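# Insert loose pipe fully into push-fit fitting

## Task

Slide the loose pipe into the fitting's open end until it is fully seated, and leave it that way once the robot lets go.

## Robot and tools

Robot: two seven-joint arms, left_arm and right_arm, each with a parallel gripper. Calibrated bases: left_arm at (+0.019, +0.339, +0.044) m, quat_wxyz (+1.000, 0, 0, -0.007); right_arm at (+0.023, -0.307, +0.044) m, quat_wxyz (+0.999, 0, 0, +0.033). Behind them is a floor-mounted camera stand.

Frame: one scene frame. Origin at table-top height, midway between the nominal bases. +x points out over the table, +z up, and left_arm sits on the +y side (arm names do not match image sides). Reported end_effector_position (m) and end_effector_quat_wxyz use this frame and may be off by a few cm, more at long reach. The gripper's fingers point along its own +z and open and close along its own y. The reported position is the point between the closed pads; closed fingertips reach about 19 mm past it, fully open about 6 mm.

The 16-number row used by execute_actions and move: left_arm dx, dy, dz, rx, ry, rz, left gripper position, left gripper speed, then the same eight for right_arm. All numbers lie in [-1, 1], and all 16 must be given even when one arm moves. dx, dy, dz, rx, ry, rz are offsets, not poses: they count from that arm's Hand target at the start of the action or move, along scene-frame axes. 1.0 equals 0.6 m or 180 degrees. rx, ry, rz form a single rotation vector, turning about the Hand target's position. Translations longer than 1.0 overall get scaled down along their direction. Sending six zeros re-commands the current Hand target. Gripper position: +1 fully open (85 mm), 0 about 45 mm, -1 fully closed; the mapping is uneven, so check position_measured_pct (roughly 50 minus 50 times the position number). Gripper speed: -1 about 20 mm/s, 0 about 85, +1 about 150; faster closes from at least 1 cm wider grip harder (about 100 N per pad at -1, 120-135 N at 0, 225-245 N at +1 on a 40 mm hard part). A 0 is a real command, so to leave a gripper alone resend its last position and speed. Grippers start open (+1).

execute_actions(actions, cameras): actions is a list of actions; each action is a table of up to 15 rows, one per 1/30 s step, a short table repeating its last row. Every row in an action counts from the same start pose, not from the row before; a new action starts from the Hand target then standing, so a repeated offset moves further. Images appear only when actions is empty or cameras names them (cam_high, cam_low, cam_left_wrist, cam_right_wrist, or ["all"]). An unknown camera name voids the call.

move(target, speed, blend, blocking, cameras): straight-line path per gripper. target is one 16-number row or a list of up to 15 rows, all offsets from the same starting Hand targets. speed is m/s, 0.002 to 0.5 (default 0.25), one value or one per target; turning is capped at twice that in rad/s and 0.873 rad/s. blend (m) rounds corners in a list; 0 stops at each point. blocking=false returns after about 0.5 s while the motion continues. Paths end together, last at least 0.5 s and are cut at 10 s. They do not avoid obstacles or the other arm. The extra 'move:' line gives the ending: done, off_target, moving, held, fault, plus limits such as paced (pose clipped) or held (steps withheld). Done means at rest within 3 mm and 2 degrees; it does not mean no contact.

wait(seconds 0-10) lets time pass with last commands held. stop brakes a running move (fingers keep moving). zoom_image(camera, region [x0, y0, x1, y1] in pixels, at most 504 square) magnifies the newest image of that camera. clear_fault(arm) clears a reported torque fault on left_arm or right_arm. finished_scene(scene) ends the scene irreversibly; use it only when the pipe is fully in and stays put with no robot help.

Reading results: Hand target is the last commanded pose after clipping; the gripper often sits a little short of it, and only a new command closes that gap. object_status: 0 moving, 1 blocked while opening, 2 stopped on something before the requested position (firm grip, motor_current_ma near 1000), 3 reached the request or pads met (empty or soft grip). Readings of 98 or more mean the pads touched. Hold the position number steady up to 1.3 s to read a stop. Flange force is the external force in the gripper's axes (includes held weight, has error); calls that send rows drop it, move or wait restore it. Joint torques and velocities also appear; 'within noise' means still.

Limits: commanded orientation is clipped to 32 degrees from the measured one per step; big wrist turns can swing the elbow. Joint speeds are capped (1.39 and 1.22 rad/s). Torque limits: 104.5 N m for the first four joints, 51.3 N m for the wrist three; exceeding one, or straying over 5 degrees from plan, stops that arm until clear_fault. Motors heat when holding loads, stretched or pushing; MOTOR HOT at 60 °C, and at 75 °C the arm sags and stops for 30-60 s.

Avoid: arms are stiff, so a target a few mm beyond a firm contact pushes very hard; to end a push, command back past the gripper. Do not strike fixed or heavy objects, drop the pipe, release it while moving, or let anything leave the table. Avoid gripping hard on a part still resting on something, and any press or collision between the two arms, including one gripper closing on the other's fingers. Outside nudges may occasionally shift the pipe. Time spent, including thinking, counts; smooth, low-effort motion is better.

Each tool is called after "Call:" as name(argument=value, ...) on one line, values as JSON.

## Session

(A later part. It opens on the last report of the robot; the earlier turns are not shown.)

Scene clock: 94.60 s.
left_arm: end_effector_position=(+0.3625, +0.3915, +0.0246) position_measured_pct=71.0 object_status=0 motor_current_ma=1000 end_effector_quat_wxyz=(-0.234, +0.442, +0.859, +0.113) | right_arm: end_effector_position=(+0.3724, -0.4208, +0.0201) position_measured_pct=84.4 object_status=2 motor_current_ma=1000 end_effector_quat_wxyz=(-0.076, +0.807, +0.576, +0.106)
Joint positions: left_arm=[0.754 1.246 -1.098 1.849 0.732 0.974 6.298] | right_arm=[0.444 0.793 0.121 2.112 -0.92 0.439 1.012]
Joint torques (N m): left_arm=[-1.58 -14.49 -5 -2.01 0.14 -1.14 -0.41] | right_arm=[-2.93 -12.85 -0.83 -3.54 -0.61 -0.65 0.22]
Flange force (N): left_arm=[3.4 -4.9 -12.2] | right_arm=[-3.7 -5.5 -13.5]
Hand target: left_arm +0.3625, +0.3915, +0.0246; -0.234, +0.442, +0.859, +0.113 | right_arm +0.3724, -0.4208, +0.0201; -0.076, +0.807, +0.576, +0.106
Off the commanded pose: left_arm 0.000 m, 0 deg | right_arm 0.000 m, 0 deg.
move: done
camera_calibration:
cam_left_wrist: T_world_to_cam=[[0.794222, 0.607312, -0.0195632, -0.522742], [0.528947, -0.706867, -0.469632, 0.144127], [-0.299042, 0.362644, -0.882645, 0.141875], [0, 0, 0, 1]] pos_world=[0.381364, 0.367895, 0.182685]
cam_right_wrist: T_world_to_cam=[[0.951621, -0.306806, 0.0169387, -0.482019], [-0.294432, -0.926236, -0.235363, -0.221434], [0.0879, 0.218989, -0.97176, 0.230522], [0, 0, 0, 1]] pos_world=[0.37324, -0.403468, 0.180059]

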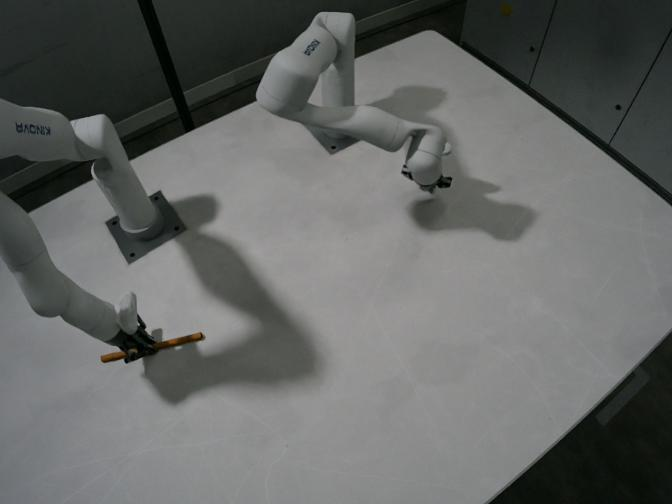

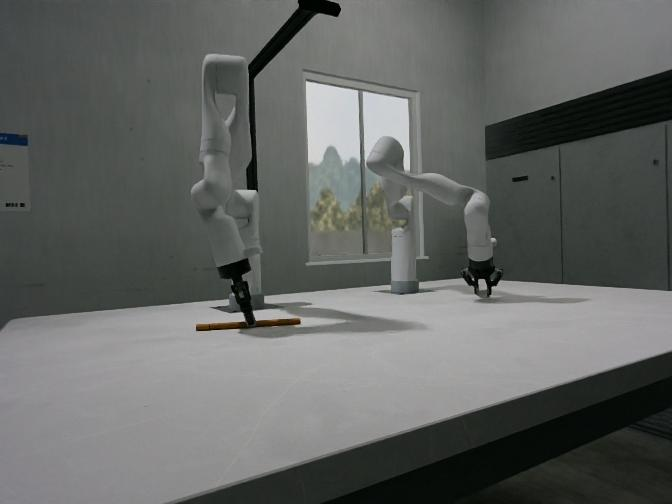

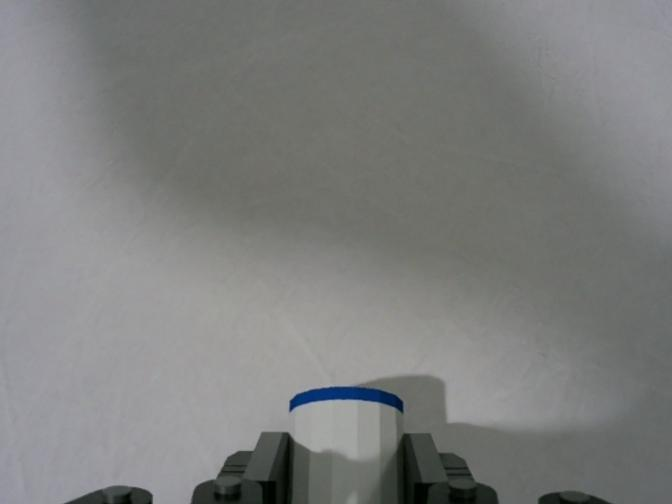

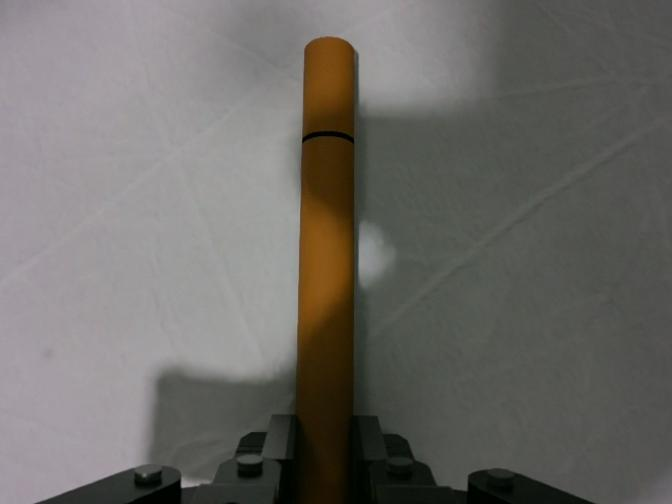

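Call:
move(target=[[0, 0, 0.01, 0, 0, 0, -0.6, -1, 0, 0, 0.01, 0, 0, 0, -0.85, -1], [0, 0, 0.1333, 0, 0, 0, -0.6, -1, 0, 0, 0.1333, 0, 0, 0, -0.85, -1]], speed=[0.02, 0.15], blend=[0.004, 0], cameras=["all"])

Scene clock: 98.27 s.
left_arm: end_effector_position=(+0.3625, +0.3915, +0.1046) position_measured_pct=71.0 object_status=2 motor_current_ma=1000 end_effector_quat_wxyz=(-0.234, +0.442, +0.859, +0.113) | right_arm: end_effector_position=(+0.3724, -0.4208, +0.1000) position_measured_pct=84.4 object_status=2 motor_current_ma=1000 end_effector_quat_wxyz=(-0.076, +0.807, +0.576, +0.106)
Joint positions: left_arm=[0.802 1.112 -1.222 1.844 0.6 1.097 6.301] | right_arm=[0.325 0.599 0.285 2.095 -0.733 0.65 0.801]
Joint torques (N m): left_arm=[-0.48 -16.89 -7.52 -3.51 -1.29 -0.28 -0.49] | right_arm=[-2.11 -16.34 0.23 -4.46 -0.7 0.51 0.29]
Flange force (N): left_arm=[-1.3 -2.6 0.7] | right_arm=[-5.8 0.0 1.7]
Hand target: left_arm +0.3625, +0.3915, +0.1046; -0.234, +0.442, +0.859, +0.113 | right_arm +0.3724, -0.4208, +0.1001; -0.076, +0.807, +0.576, +0.106
Off the commanded pose: left_arm 0.000 m, 0 deg | right_arm 0.000 m, 0 deg.
move: done; blend cut to 0.003 m at target 1
camera_calibration:
cam_left_wrist: T_world_to_cam=[[0.794247, 0.607283, -0.0194937, -0.521193], [0.528962, -0.706887, -0.469586, 0.181687], [-0.298951, 0.362656, -0.882672, 0.212455], [0, 0, 0, 1]] pos_world=[0.381364, 0.367895, 0.262686]
cam_right_wrist: T_world_to_cam=[[0.951621, -0.306806, 0.0169387, -0.483374], [-0.294432, -0.926236, -0.235363, -0.202605], [0.0879, 0.218989, -0.97176, 0.308262], [0, 0, 0, 1]] pos_world=[0.37324, -0.403468, 0.260059]

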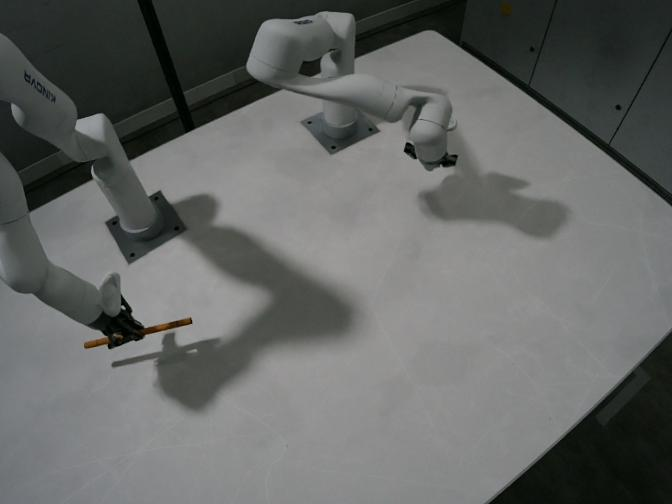

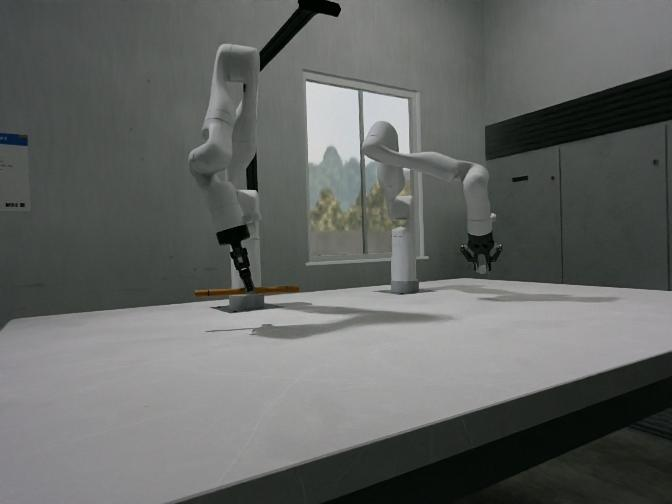

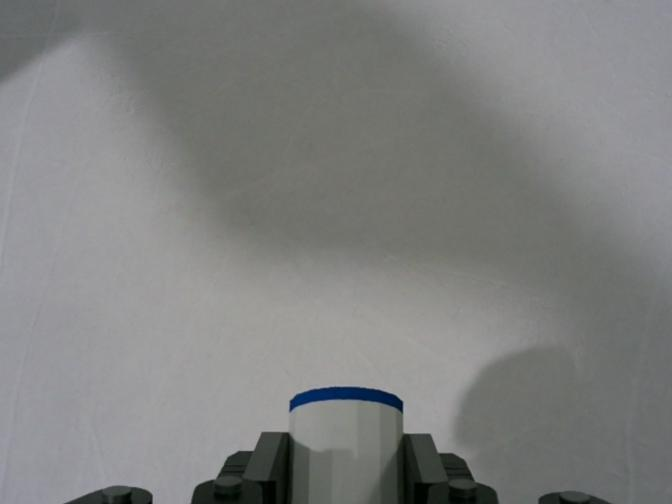

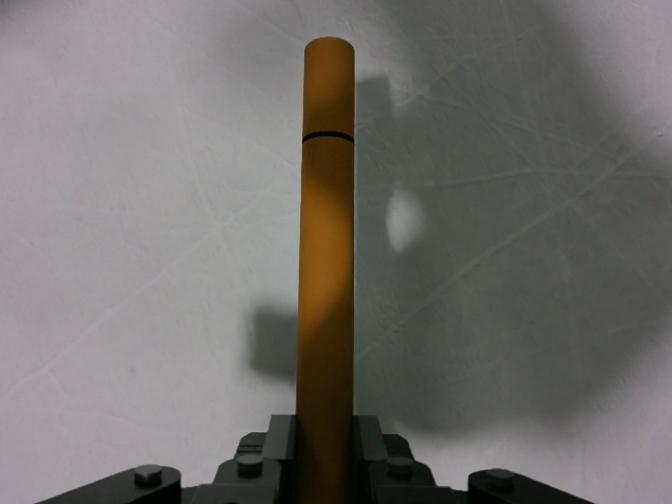

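Call:
move(target=[0.0625, -0.5608, 0.1433, 0, 0, 0.8011, -0.6, -1, 0.046, 0.488, 0.1542, 0, 0, 0.1056, -0.85, -1], speed=0.32, cameras=["all"])

Scene clock: 104.23 s.
left_arm: end_effector_position=(+0.4000, +0.0550, +0.1906) position_measured_pct=71.0 object_status=2 motor_current_ma=1000 end_effector_quat_wxyz=(+0.179, +0.681, -0.685, +0.188) | right_arm: end_effector_position=(+0.4000, -0.1280, +0.1926) position_measured_pct=84.4 object_status=2 motor_current_ma=1000 end_effector_quat_wxyz=(-0.093, +0.701, +0.701, +0.092)
Joint positions: left_arm=[1.098 1.053 -1.527 1.931 1.478 1.719 8.651] | right_arm=[-0.449 0.416 0.262 1.955 -0.519 0.781 0.096]
Joint torques (N m): left_arm=[-0.29 -17.66 -6.88 -4.74 1.33 0.78 -0.66] | right_arm=[-2.17 -15.9 -0.05 -7.13 -0.83 -0.07 0.19]
Flange force (N): left_arm=[0.6 1.9 1.8] | right_arm=[-5.0 3.1 1.9]
Hand target: left_arm +0.4000, +0.0550, +0.1906; +0.179, +0.681, -0.684, +0.188 | right_arm +0.4000, -0.1280, +0.1926; -0.093, +0.701, +0.701, +0.092
Off the commanded pose: left_arm 0.000 m, 0 deg | right_arm 0.000 m, 0 deg.
move: done
camera_calibration:
cam_left_wrist: T_world_to_cam=[[-0.999419, -0.0279274, -0.0195123, 0.407572], [-0.0154978, 0.88273, -0.469626, 0.0947205], [0.0303395, -0.469051, -0.88265, 0.335637], [0, 0, 0, 1]] pos_world=[0.39862, 0.0852004, 0.348685]
cam_right_wrist: T_world_to_cam=[[0.999658, 0.0199092, 0.0169547, -0.398796], [0.023343, -0.971624, -0.235378, -0.0344037], [0.0117874, 0.235693, -0.971756, 0.364181], [0, 0, 0, 1]] pos_world=[0.39517, -0.111323, 0.352559]

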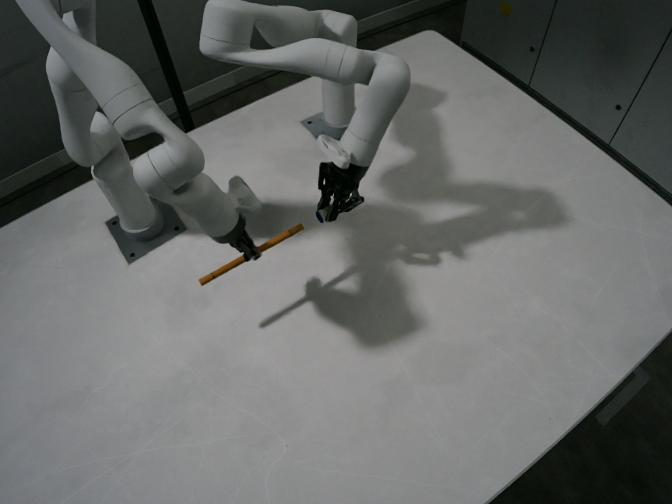

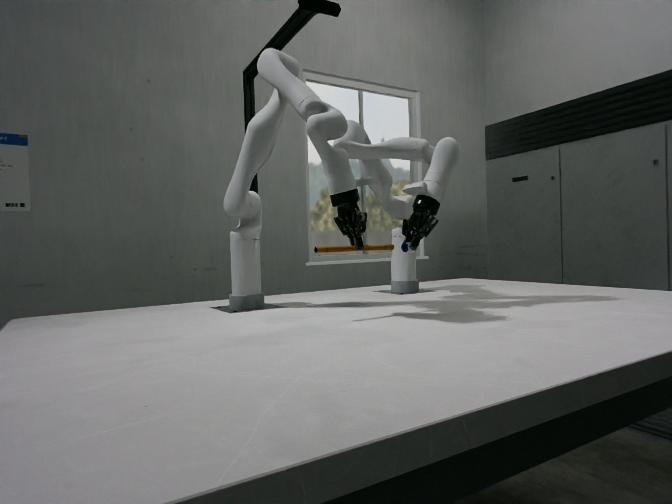

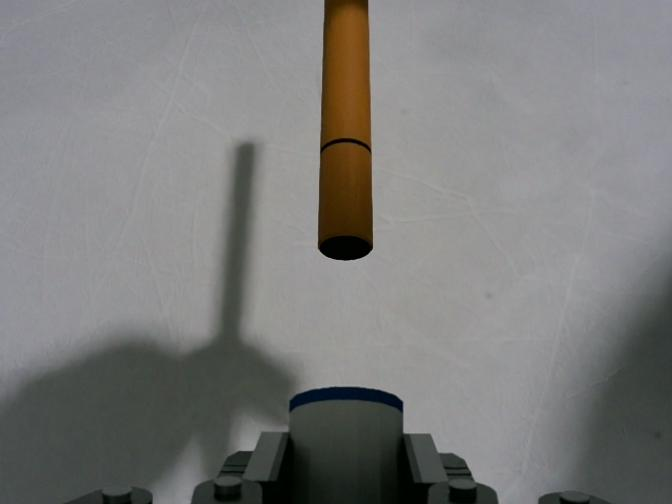

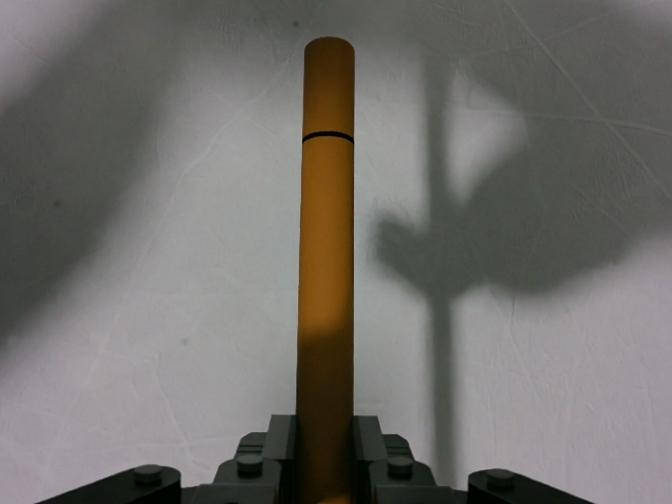

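Call:
zoom_image(camera="cam_left_wrist", region=[240, 0, 450, 158])

Call:
zoom_image(camera="cam_left_wrist", region=[240, 130, 450, 288])

Call:
zoom_image(camera="cam_left_wrist", region=[240, 346, 450, 504])

Call:
zoom_image(camera="cam_right_wrist", region=[240, 0, 420, 135])

Call:
zoom_image(camera="cam_right_wrist", region=[240, 369, 420, 504])

Call:
zoom_image(camera="cam_low", region=[300, 180, 450, 292])

Call:
zoom_image(camera="cam_high", region=[190, 180, 380, 322])

Scaled by 2.400.

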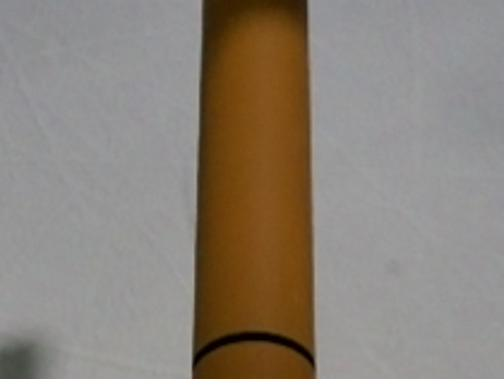

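Scaled by 2.400.

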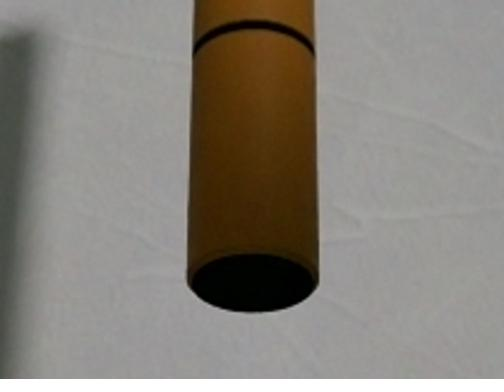

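Scaled by 2.400.

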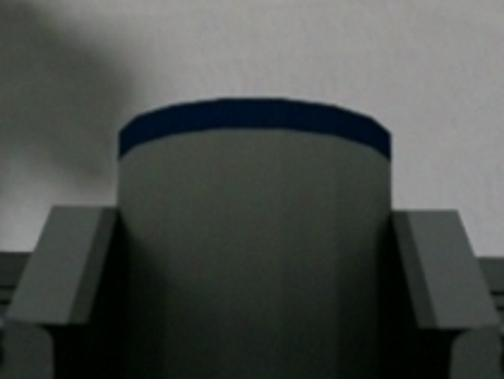

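Scaled by 2.800.

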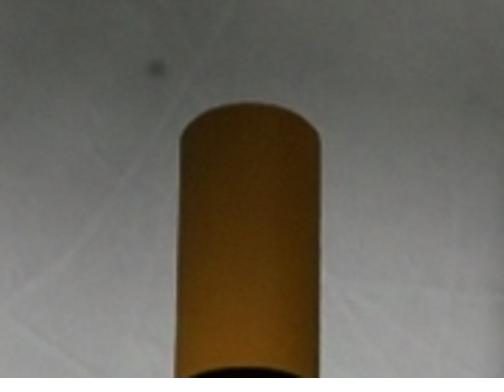

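Scaled by 2.800.

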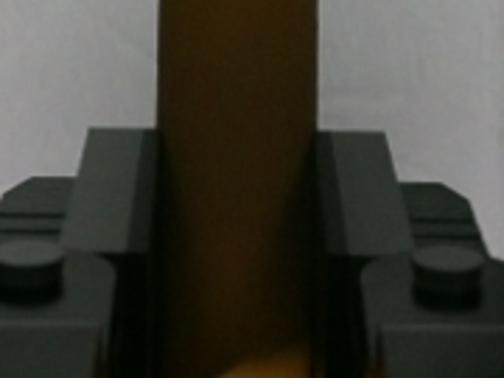

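Scaled by 3.360 from the camera's 672x504 image, which has a finer 960x720 frame.

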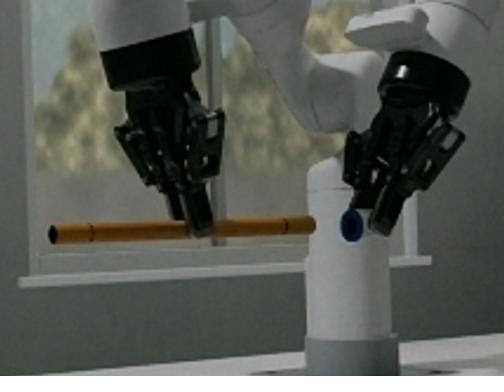

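Scaled by 2.653 from the camera's 672x504 image, which has a finer 960x720 frame.

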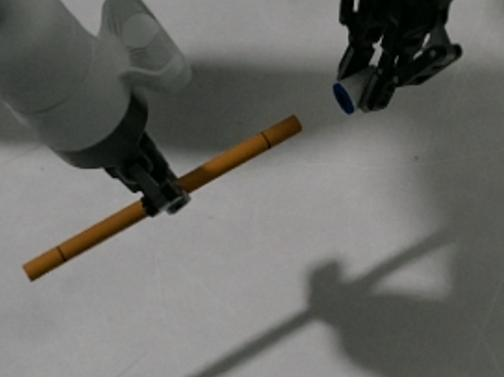

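Call:
zoom_image(camera="cam_low", region=[365, 225, 425, 270])

Call:
zoom_image(camera="cam_low", region=[305, 225, 365, 270])

Call:
zoom_image(camera="cam_high", region=[270, 200, 350, 260])

Scaled by 8.400 from the camera's 672x504 image, which has a finer 960x720 frame.

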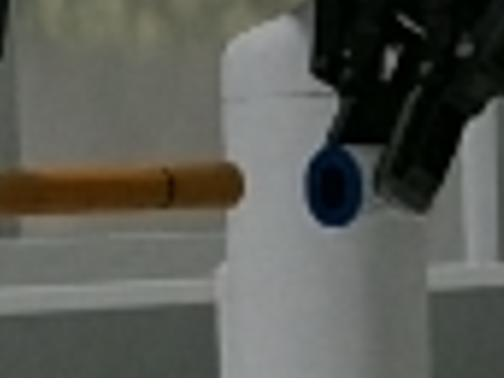

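Scaled by 8.400 from the camera's 672x504 image, which has a finer 960x720 frame.

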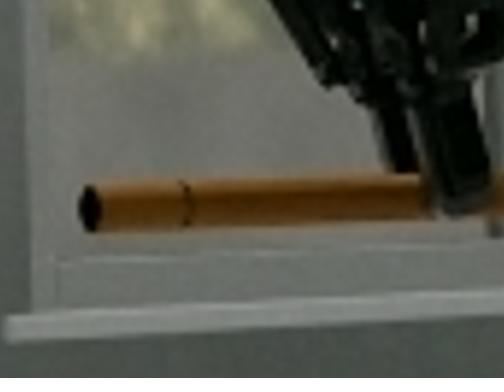

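Scaled by 6.300 from the camera's 672x504 image, which has a finer 960x720 frame.

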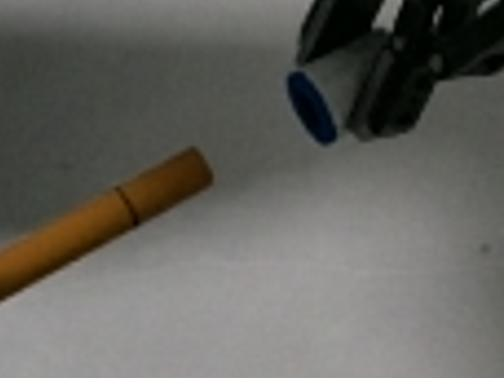

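Call:
move(target=[0, 0, 0, 0, 0, 0, -0.6, -1, -0.00133, 0.05333, -0.002, 0, 0, 0, -0.85, -1], speed=0.06, cameras=["all"])

Call:
zoom_image(camera="cam_left_wrist", region=[270, 230, 420, 344])

Call:
zoom_image(camera="cam_left_wrist", region=[270, 344, 420, 458])

Call:
zoom_image(camera="cam_right_wrist", region=[260, 0, 400, 105])

Call:
zoom_image(camera="cam_low", region=[365, 225, 425, 270])

Call:
zoom_image(camera="cam_high", region=[270, 180, 370, 255])

Scene clock: 112.73 s.
left_arm: end_effector_position=(+0.4000, +0.0550, +0.1906) position_measured_pct=71.0 object_status=2 motor_current_ma=1000 end_effector_quat_wxyz=(+0.179, +0.681, -0.684, +0.188) | right_arm: end_effector_position=(+0.3992, -0.0960, +0.1914) position_measured_pct=84.4 object_status=2 motor_current_ma=1000 end_effector_quat_wxyz=(-0.093, +0.701, +0.701, +0.092)
Joint positions: left_arm=[1.098 1.053 -1.527 1.931 1.478 1.719 8.651] | right_arm=[-0.519 0.433 0.255 1.929 -0.518 0.768 0.017]
Joint torques (N m): left_arm=[-0.43 -17.72 -6.86 -4.74 1.36 0.77 -0.43] | right_arm=[-2.36 -16.27 -0.07 -7.32 -0.78 -0.1 0.19]
Flange force (N): left_arm=[0.1 2.5 1.8] | right_arm=[-5.3 3.2 2.1]
Hand target: left_arm +0.4000, +0.0550, +0.1906; +0.179, +0.681, -0.684, +0.188 | right_arm +0.3992, -0.0960, +0.1914; -0.093, +0.701, +0.701, +0.092
Off the commanded pose: left_arm 0.000 m, 0 deg | right_arm 0.000 m, 0 deg.
move: done
camera_calibration:
cam_left_wrist: T_world_to_cam=[[-0.999418, -0.0280138, -0.0194677, 0.40746], [-0.0155977, 0.882768, -0.46955, 0.0946826], [0.0303393, -0.468973, -0.882691, 0.33556], [0, 0, 0, 1]] pos_world=[0.398519, 0.0852002, 0.348586]
cam_right_wrist: T_world_to_cam=[[0.999658, 0.0199092, 0.0169547, -0.398611], [0.023343, -0.971624, -0.235378, -0.00367269], [0.0117874, 0.235693, -0.971756, 0.355506], [0, 0, 0, 1]] pos_world=[0.39437, -0.0794227, 0.351359]

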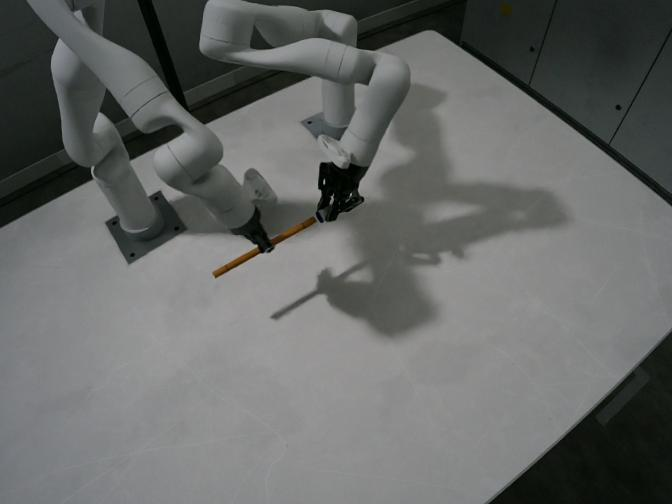

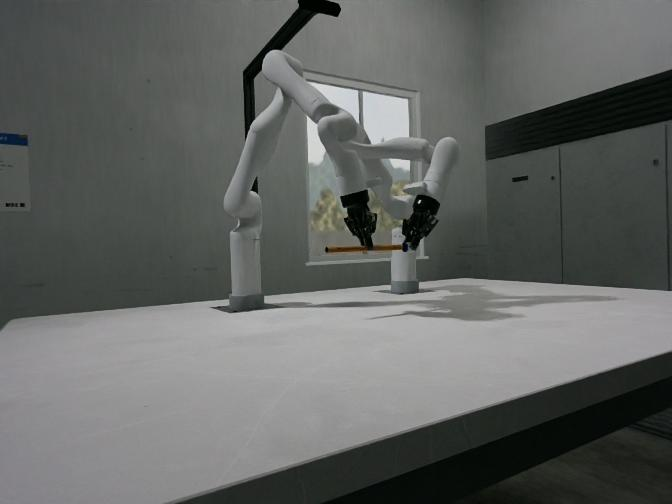

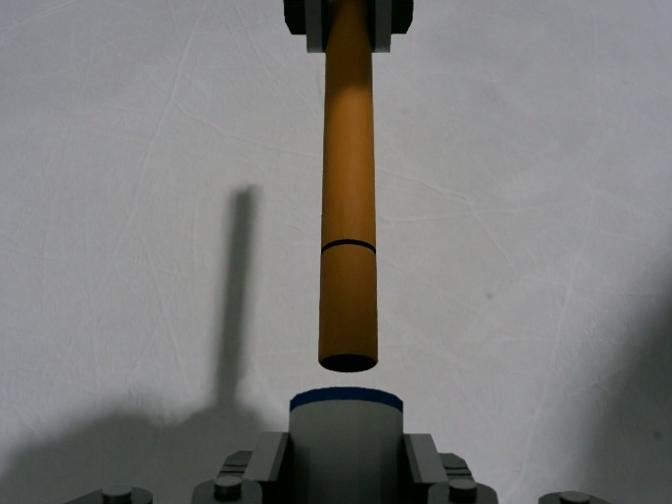

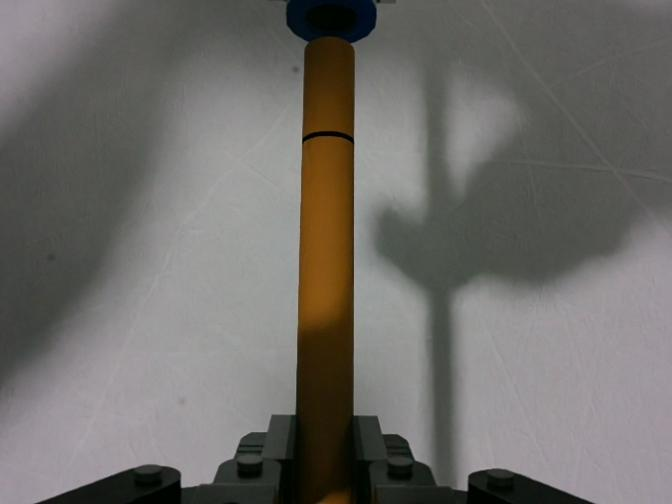

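Scaled by 3.360.

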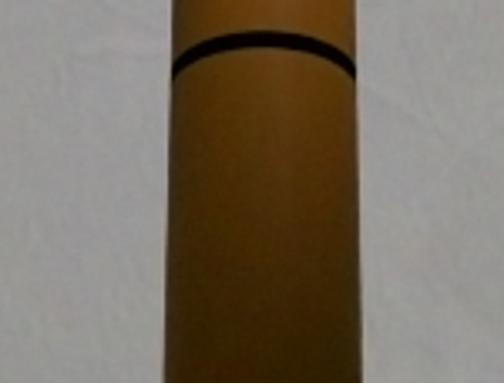

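Scaled by 3.360.

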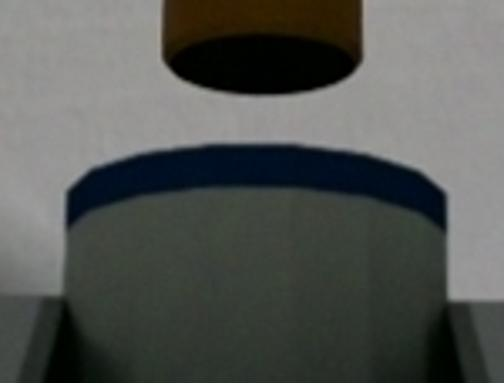

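Scaled by 3.600.

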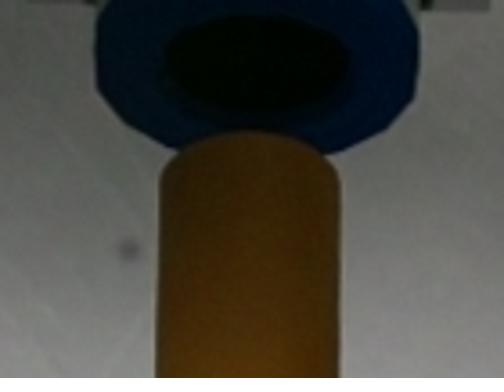

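Scaled by 8.400 from the camera's 672x504 image, which has a finer 960x720 frame.

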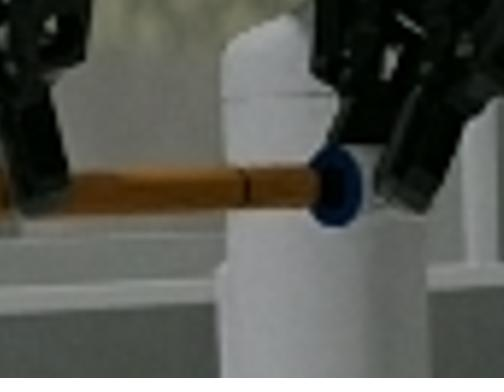

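Scaled by 5.040 from the camera's 672x504 image, which has a finer 960x720 frame.

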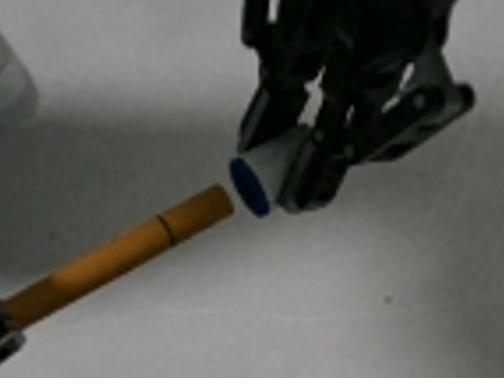

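Call:
zoom_image(camera="cam_right_wrist", region=[280, 0, 380, 75])

Call:
zoom_image(camera="cam_left_wrist", region=[286, 340, 406, 430])

Call:
zoom_image(camera="cam_low", region=[385, 232, 421, 259])

Scaled by 5.040.

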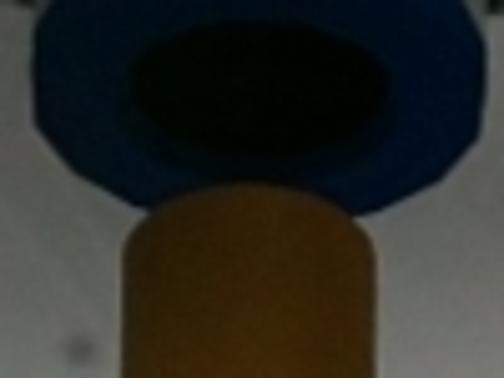

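Scaled by 4.200.

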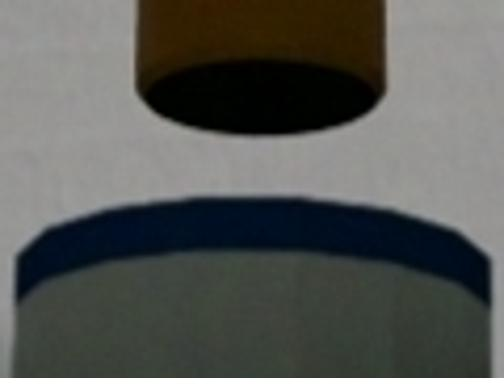

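Scaled by 14.000 from the camera's 672x504 image, which has a finer 960x720 frame.

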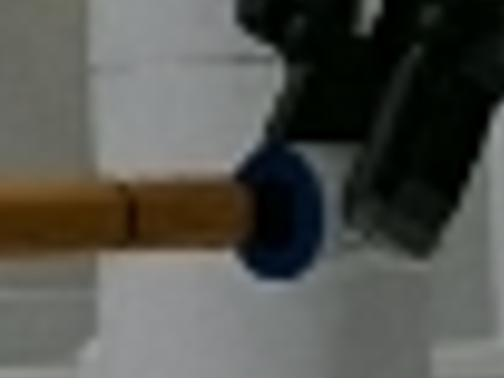

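Call:
move(target=[0, 0, 0, 0, 0, 0, -0.6, -1, -0.00033, 0.0145, 0.0007, 0, 0, -0.00167, -0.85, -1], speed=0.03, cameras=["cam_low", "cam_left_wrist", "cam_right_wrist"])

Call:
zoom_image(camera="cam_right_wrist", region=[260, 0, 400, 105])

Call:
zoom_image(camera="cam_left_wrist", region=[286, 340, 406, 430])

Call:
zoom_image(camera="cam_low", region=[375, 228, 423, 264])

Scene clock: 124.63 s.
left_arm: end_effector_position=(+0.4000, +0.0550, +0.1906) position_measured_pct=71.0 object_status=2 motor_current_ma=1000 end_effector_quat_wxyz=(+0.179, +0.681, -0.684, +0.188) | right_arm: end_effector_position=(+0.3990, -0.0873, +0.1918) position_measured_pct=84.4 object_status=2 motor_current_ma=1000 end_effector_quat_wxyz=(-0.092, +0.703, +0.700, +0.092)
Joint positions: left_arm=[1.098 1.053 -1.527 1.931 1.478 1.719 8.651] | right_arm=[-0.539 0.437 0.256 1.921 -0.517 0.766 -0.01]
Joint torques (N m): left_arm=[-0.49 -17.77 -6.81 -4.7 1.32 0.79 -0.42] | right_arm=[-2.28 -16.5 -0.06 -7.28 -0.8 -0.11 0.23]
Flange force (N): left_arm=[0.2 2.5 2.0] | right_arm=[-4.7 3.6 2.1]
Hand target: left_arm +0.4000, +0.0550, +0.1906; +0.179, +0.681, -0.684, +0.188 | right_arm +0.3990, -0.0873, +0.1918; -0.092, +0.703, +0.700, +0.092
Off the commanded pose: left_arm 0.000 m, 0 deg | right_arm 0.000 m, 0 deg.
move: done
camera_calibration:
cam_left_wrist: T_world_to_cam=[[-0.999418, -0.0280138, -0.0194677, 0.40746], [-0.0155977, 0.882768, -0.46955, 0.0946826], [0.0303393, -0.468973, -0.882691, 0.33556], [0, 0, 0, 1]] pos_world=[0.398519, 0.0852002, 0.348586]
cam_right_wrist: T_world_to_cam=[[0.999748, 0.0146485, 0.0170061, -0.399119], [0.0182419, -0.971734, -0.235374, 0.00689914], [0.0130775, 0.235625, -0.971756, 0.353327], [0, 0, 0, 1]] pos_world=[0.394272, -0.070702, 0.351759]
Images, in order (width x height): cam_low 672x504, cam_left_wrist 672x504, cam_right_wrist 672x504.

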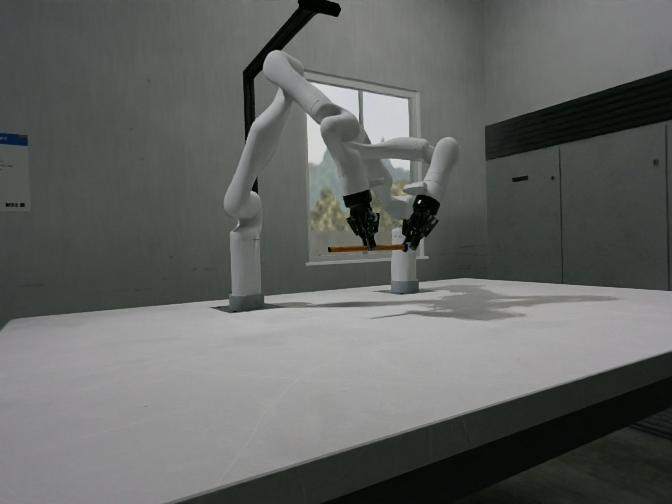

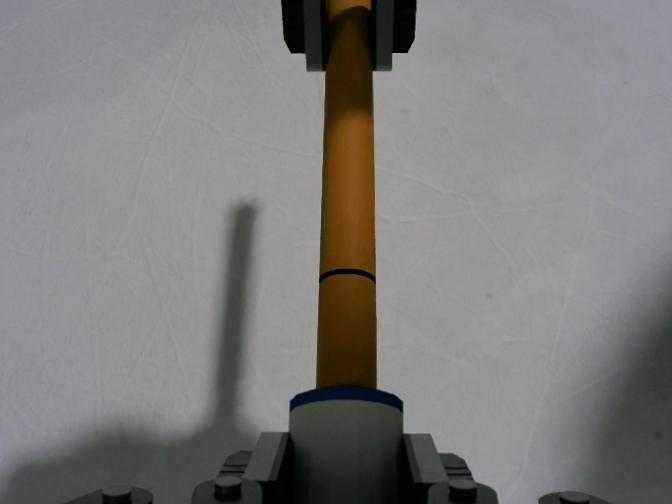

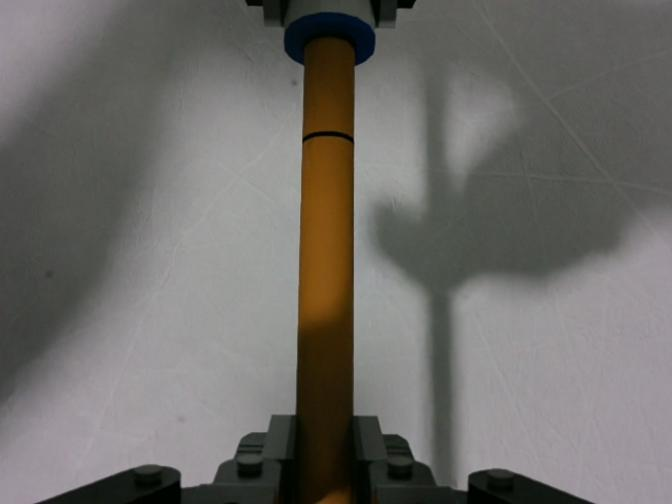

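Scaled by 3.600.

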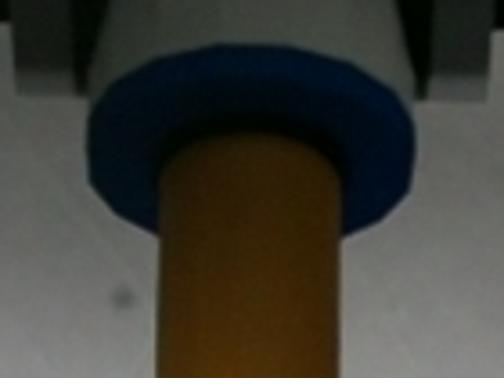

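Scaled by 4.200.

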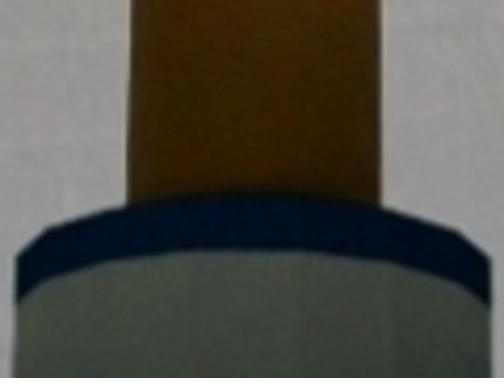

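Scaled by 10.500 from the camera's 672x504 image, which has a finer 960x720 frame.

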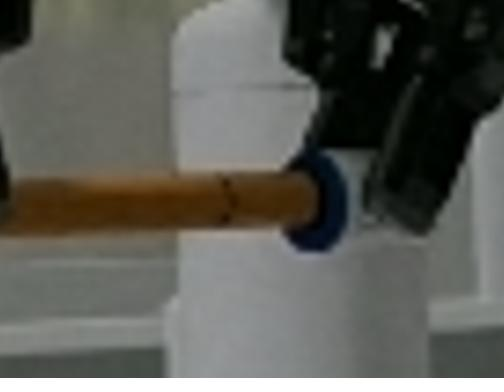

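Call:
move(target=[0,0,0,0,0,0,-0.6,-1, 0,0.005,0,0,0,0,-0.85,-1], speed=0.02, cameras=["cam_low","cam_left_wrist","cam_right_wrist"])

Scene clock: 128.57 s.
left_arm: end_effector_position=(+0.4000, +0.0550, +0.1906) position_measured_pct=71.0 object_status=2 motor_current_ma=1000 end_effector_quat_wxyz=(+0.179, +0.681, -0.684, +0.188) | right_arm: end_effector_position=(+0.3990, -0.0844, +0.1918) position_measured_pct=84.4 object_status=2 motor_current_ma=1000 end_effector_quat_wxyz=(-0.092, +0.703, +0.700, +0.092)
Joint positions: left_arm=[1.098 1.053 -1.527 1.931 1.478 1.719 8.651] | right_arm=[-0.545 0.439 0.256 1.917 -0.517 0.765 -0.017]
Joint torques (N m): left_arm=[2.38 -18.54 -5 -5.85 3.01 2.14 -0.39] | right_arm=[-5.33 -17.29 -3.02 -8.78 -2.37 0.08 0.33]
Flange force (N): left_arm=[-6.6 3.1 -2.5] | right_arm=[-12.1 4.2 0.8]
Hand target: left_arm +0.4000, +0.0550, +0.1906; +0.179, +0.681, -0.684, +0.188 | right_arm +0.3990, -0.0843, +0.1918; -0.092, +0.703, +0.700, +0.092
Off the commanded pose: left_arm 0.000 m, 0 deg | right_arm 0.000 m, 0 deg.
move: done
camera_calibration:
cam_left_wrist: T_world_to_cam=[[-0.999415, -0.0280612, -0.0195535, 0.407495], [-0.0156007, 0.88279, -0.469509, 0.0947147], [0.0304366, -0.468929, -0.882711, 0.335613], [0, 0, 0, 1]] pos_world=[0.398519, 0.0852001, 0.348686]
cam_right_wrist: T_world_to_cam=[[0.999752, 0.0144556, 0.016959, -0.399161], [0.0180433, -0.971736, -0.235379, 0.00989482], [0.0130771, 0.235626, -0.971756, 0.35262], [0, 0, 0, 1]] pos_world=[0.394272, -0.0677013, 0.351759]
Images, in order (width x height): cam_low 672x504, cam_left_wrist 672x504, cam_right_wrist 672x504.

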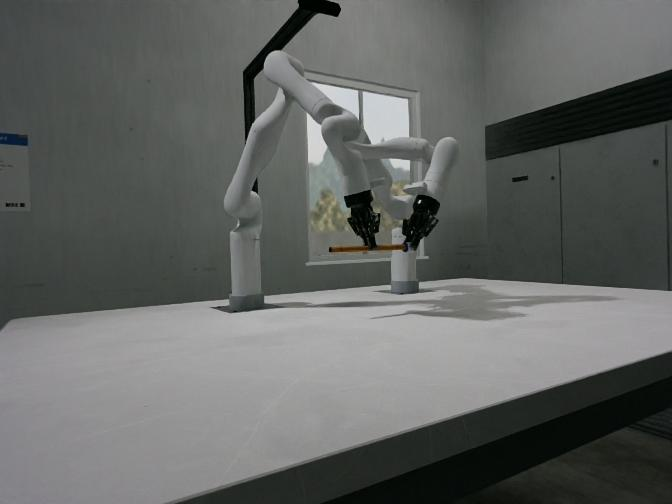

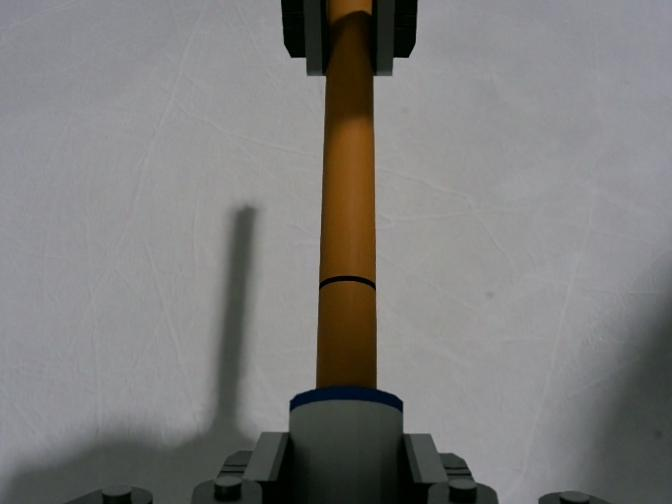

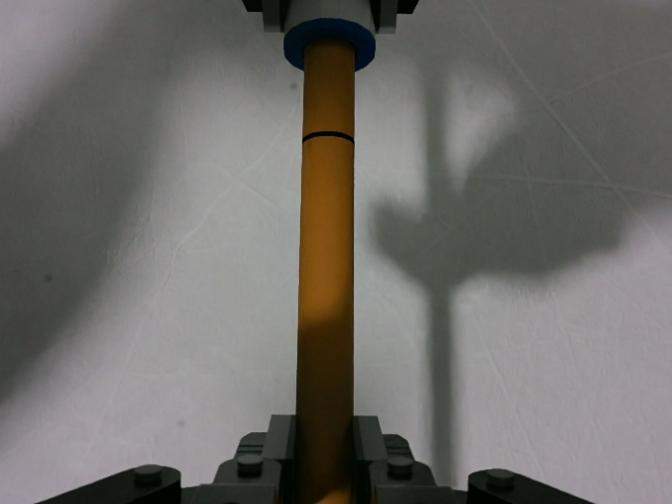

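Call:
zoom_image(camera="cam_right_wrist", region=[260, 0, 400, 105])

Call:
zoom_image(camera="cam_left_wrist", region=[286, 340, 406, 430])

Call:
zoom_image(camera="cam_low", region=[375, 228, 423, 264])

Scaled by 3.600.

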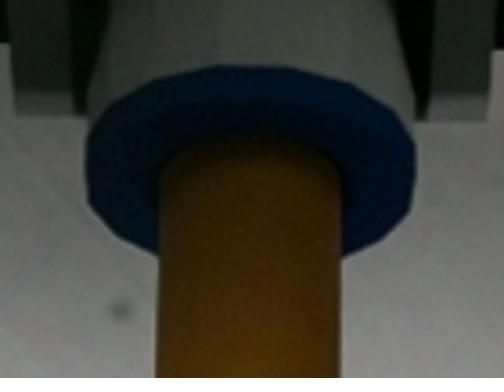

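Scaled by 4.200.

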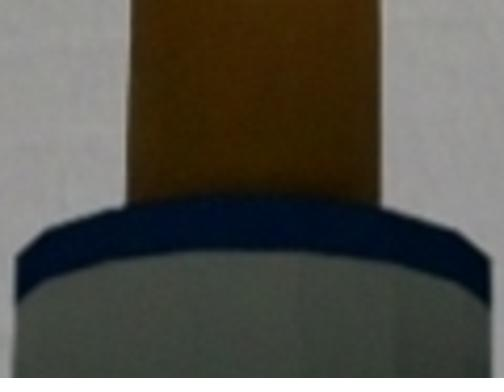

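Scaled by 10.500 from the camera's 672x504 image, which has a finer 960x720 frame.

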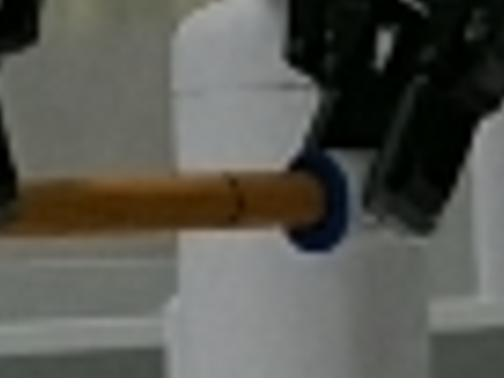

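Call:
move(target=[0,0,0,0,0,0,-0.6,-1, 0,0.00083,0,0,0,0,-0.85,-1], speed=0.01, cameras=[])

Scene clock: 135.93 s.
left_arm: end_effector_position=(+0.4000, +0.0550, +0.1906) position_measured_pct=71.0 object_status=2 motor_current_ma=1000 end_effector_quat_wxyz=(+0.179, +0.681, -0.684, +0.188) | right_arm: end_effector_position=(+0.3990, -0.0838, +0.1918) position_measured_pct=84.4 object_status=2 motor_current_ma=1000 end_effector_quat_wxyz=(-0.092, +0.703, +0.700, +0.092)
Joint positions: left_arm=[1.098 1.053 -1.527 1.931 1.478 1.719 8.651] | right_arm=[-0.547 0.439 0.255 1.917 -0.517 0.765 -0.019]
Joint torques (N m): left_arm=[4.21 -19.01 -3.85 -6.46 3.94 2.96 -0.4] | right_arm=[-6.84 -17.73 -4.79 -9.65 -3.44 0.1 0.29]
Flange force (N): left_arm=[-10.6 3.0 -5.2] | right_arm=[-15.9 4.4 -0.5]
Hand target: left_arm +0.4000, +0.0550, +0.1906; +0.179, +0.681, -0.684, +0.188 | right_arm +0.3990, -0.0838, +0.1918; -0.092, +0.703, +0.700, +0.092
Off the commanded pose: left_arm 0.000 m, 0 deg | right_arm 0.000 m, 0 deg.
move: done
No camera images: "cameras" was empty.


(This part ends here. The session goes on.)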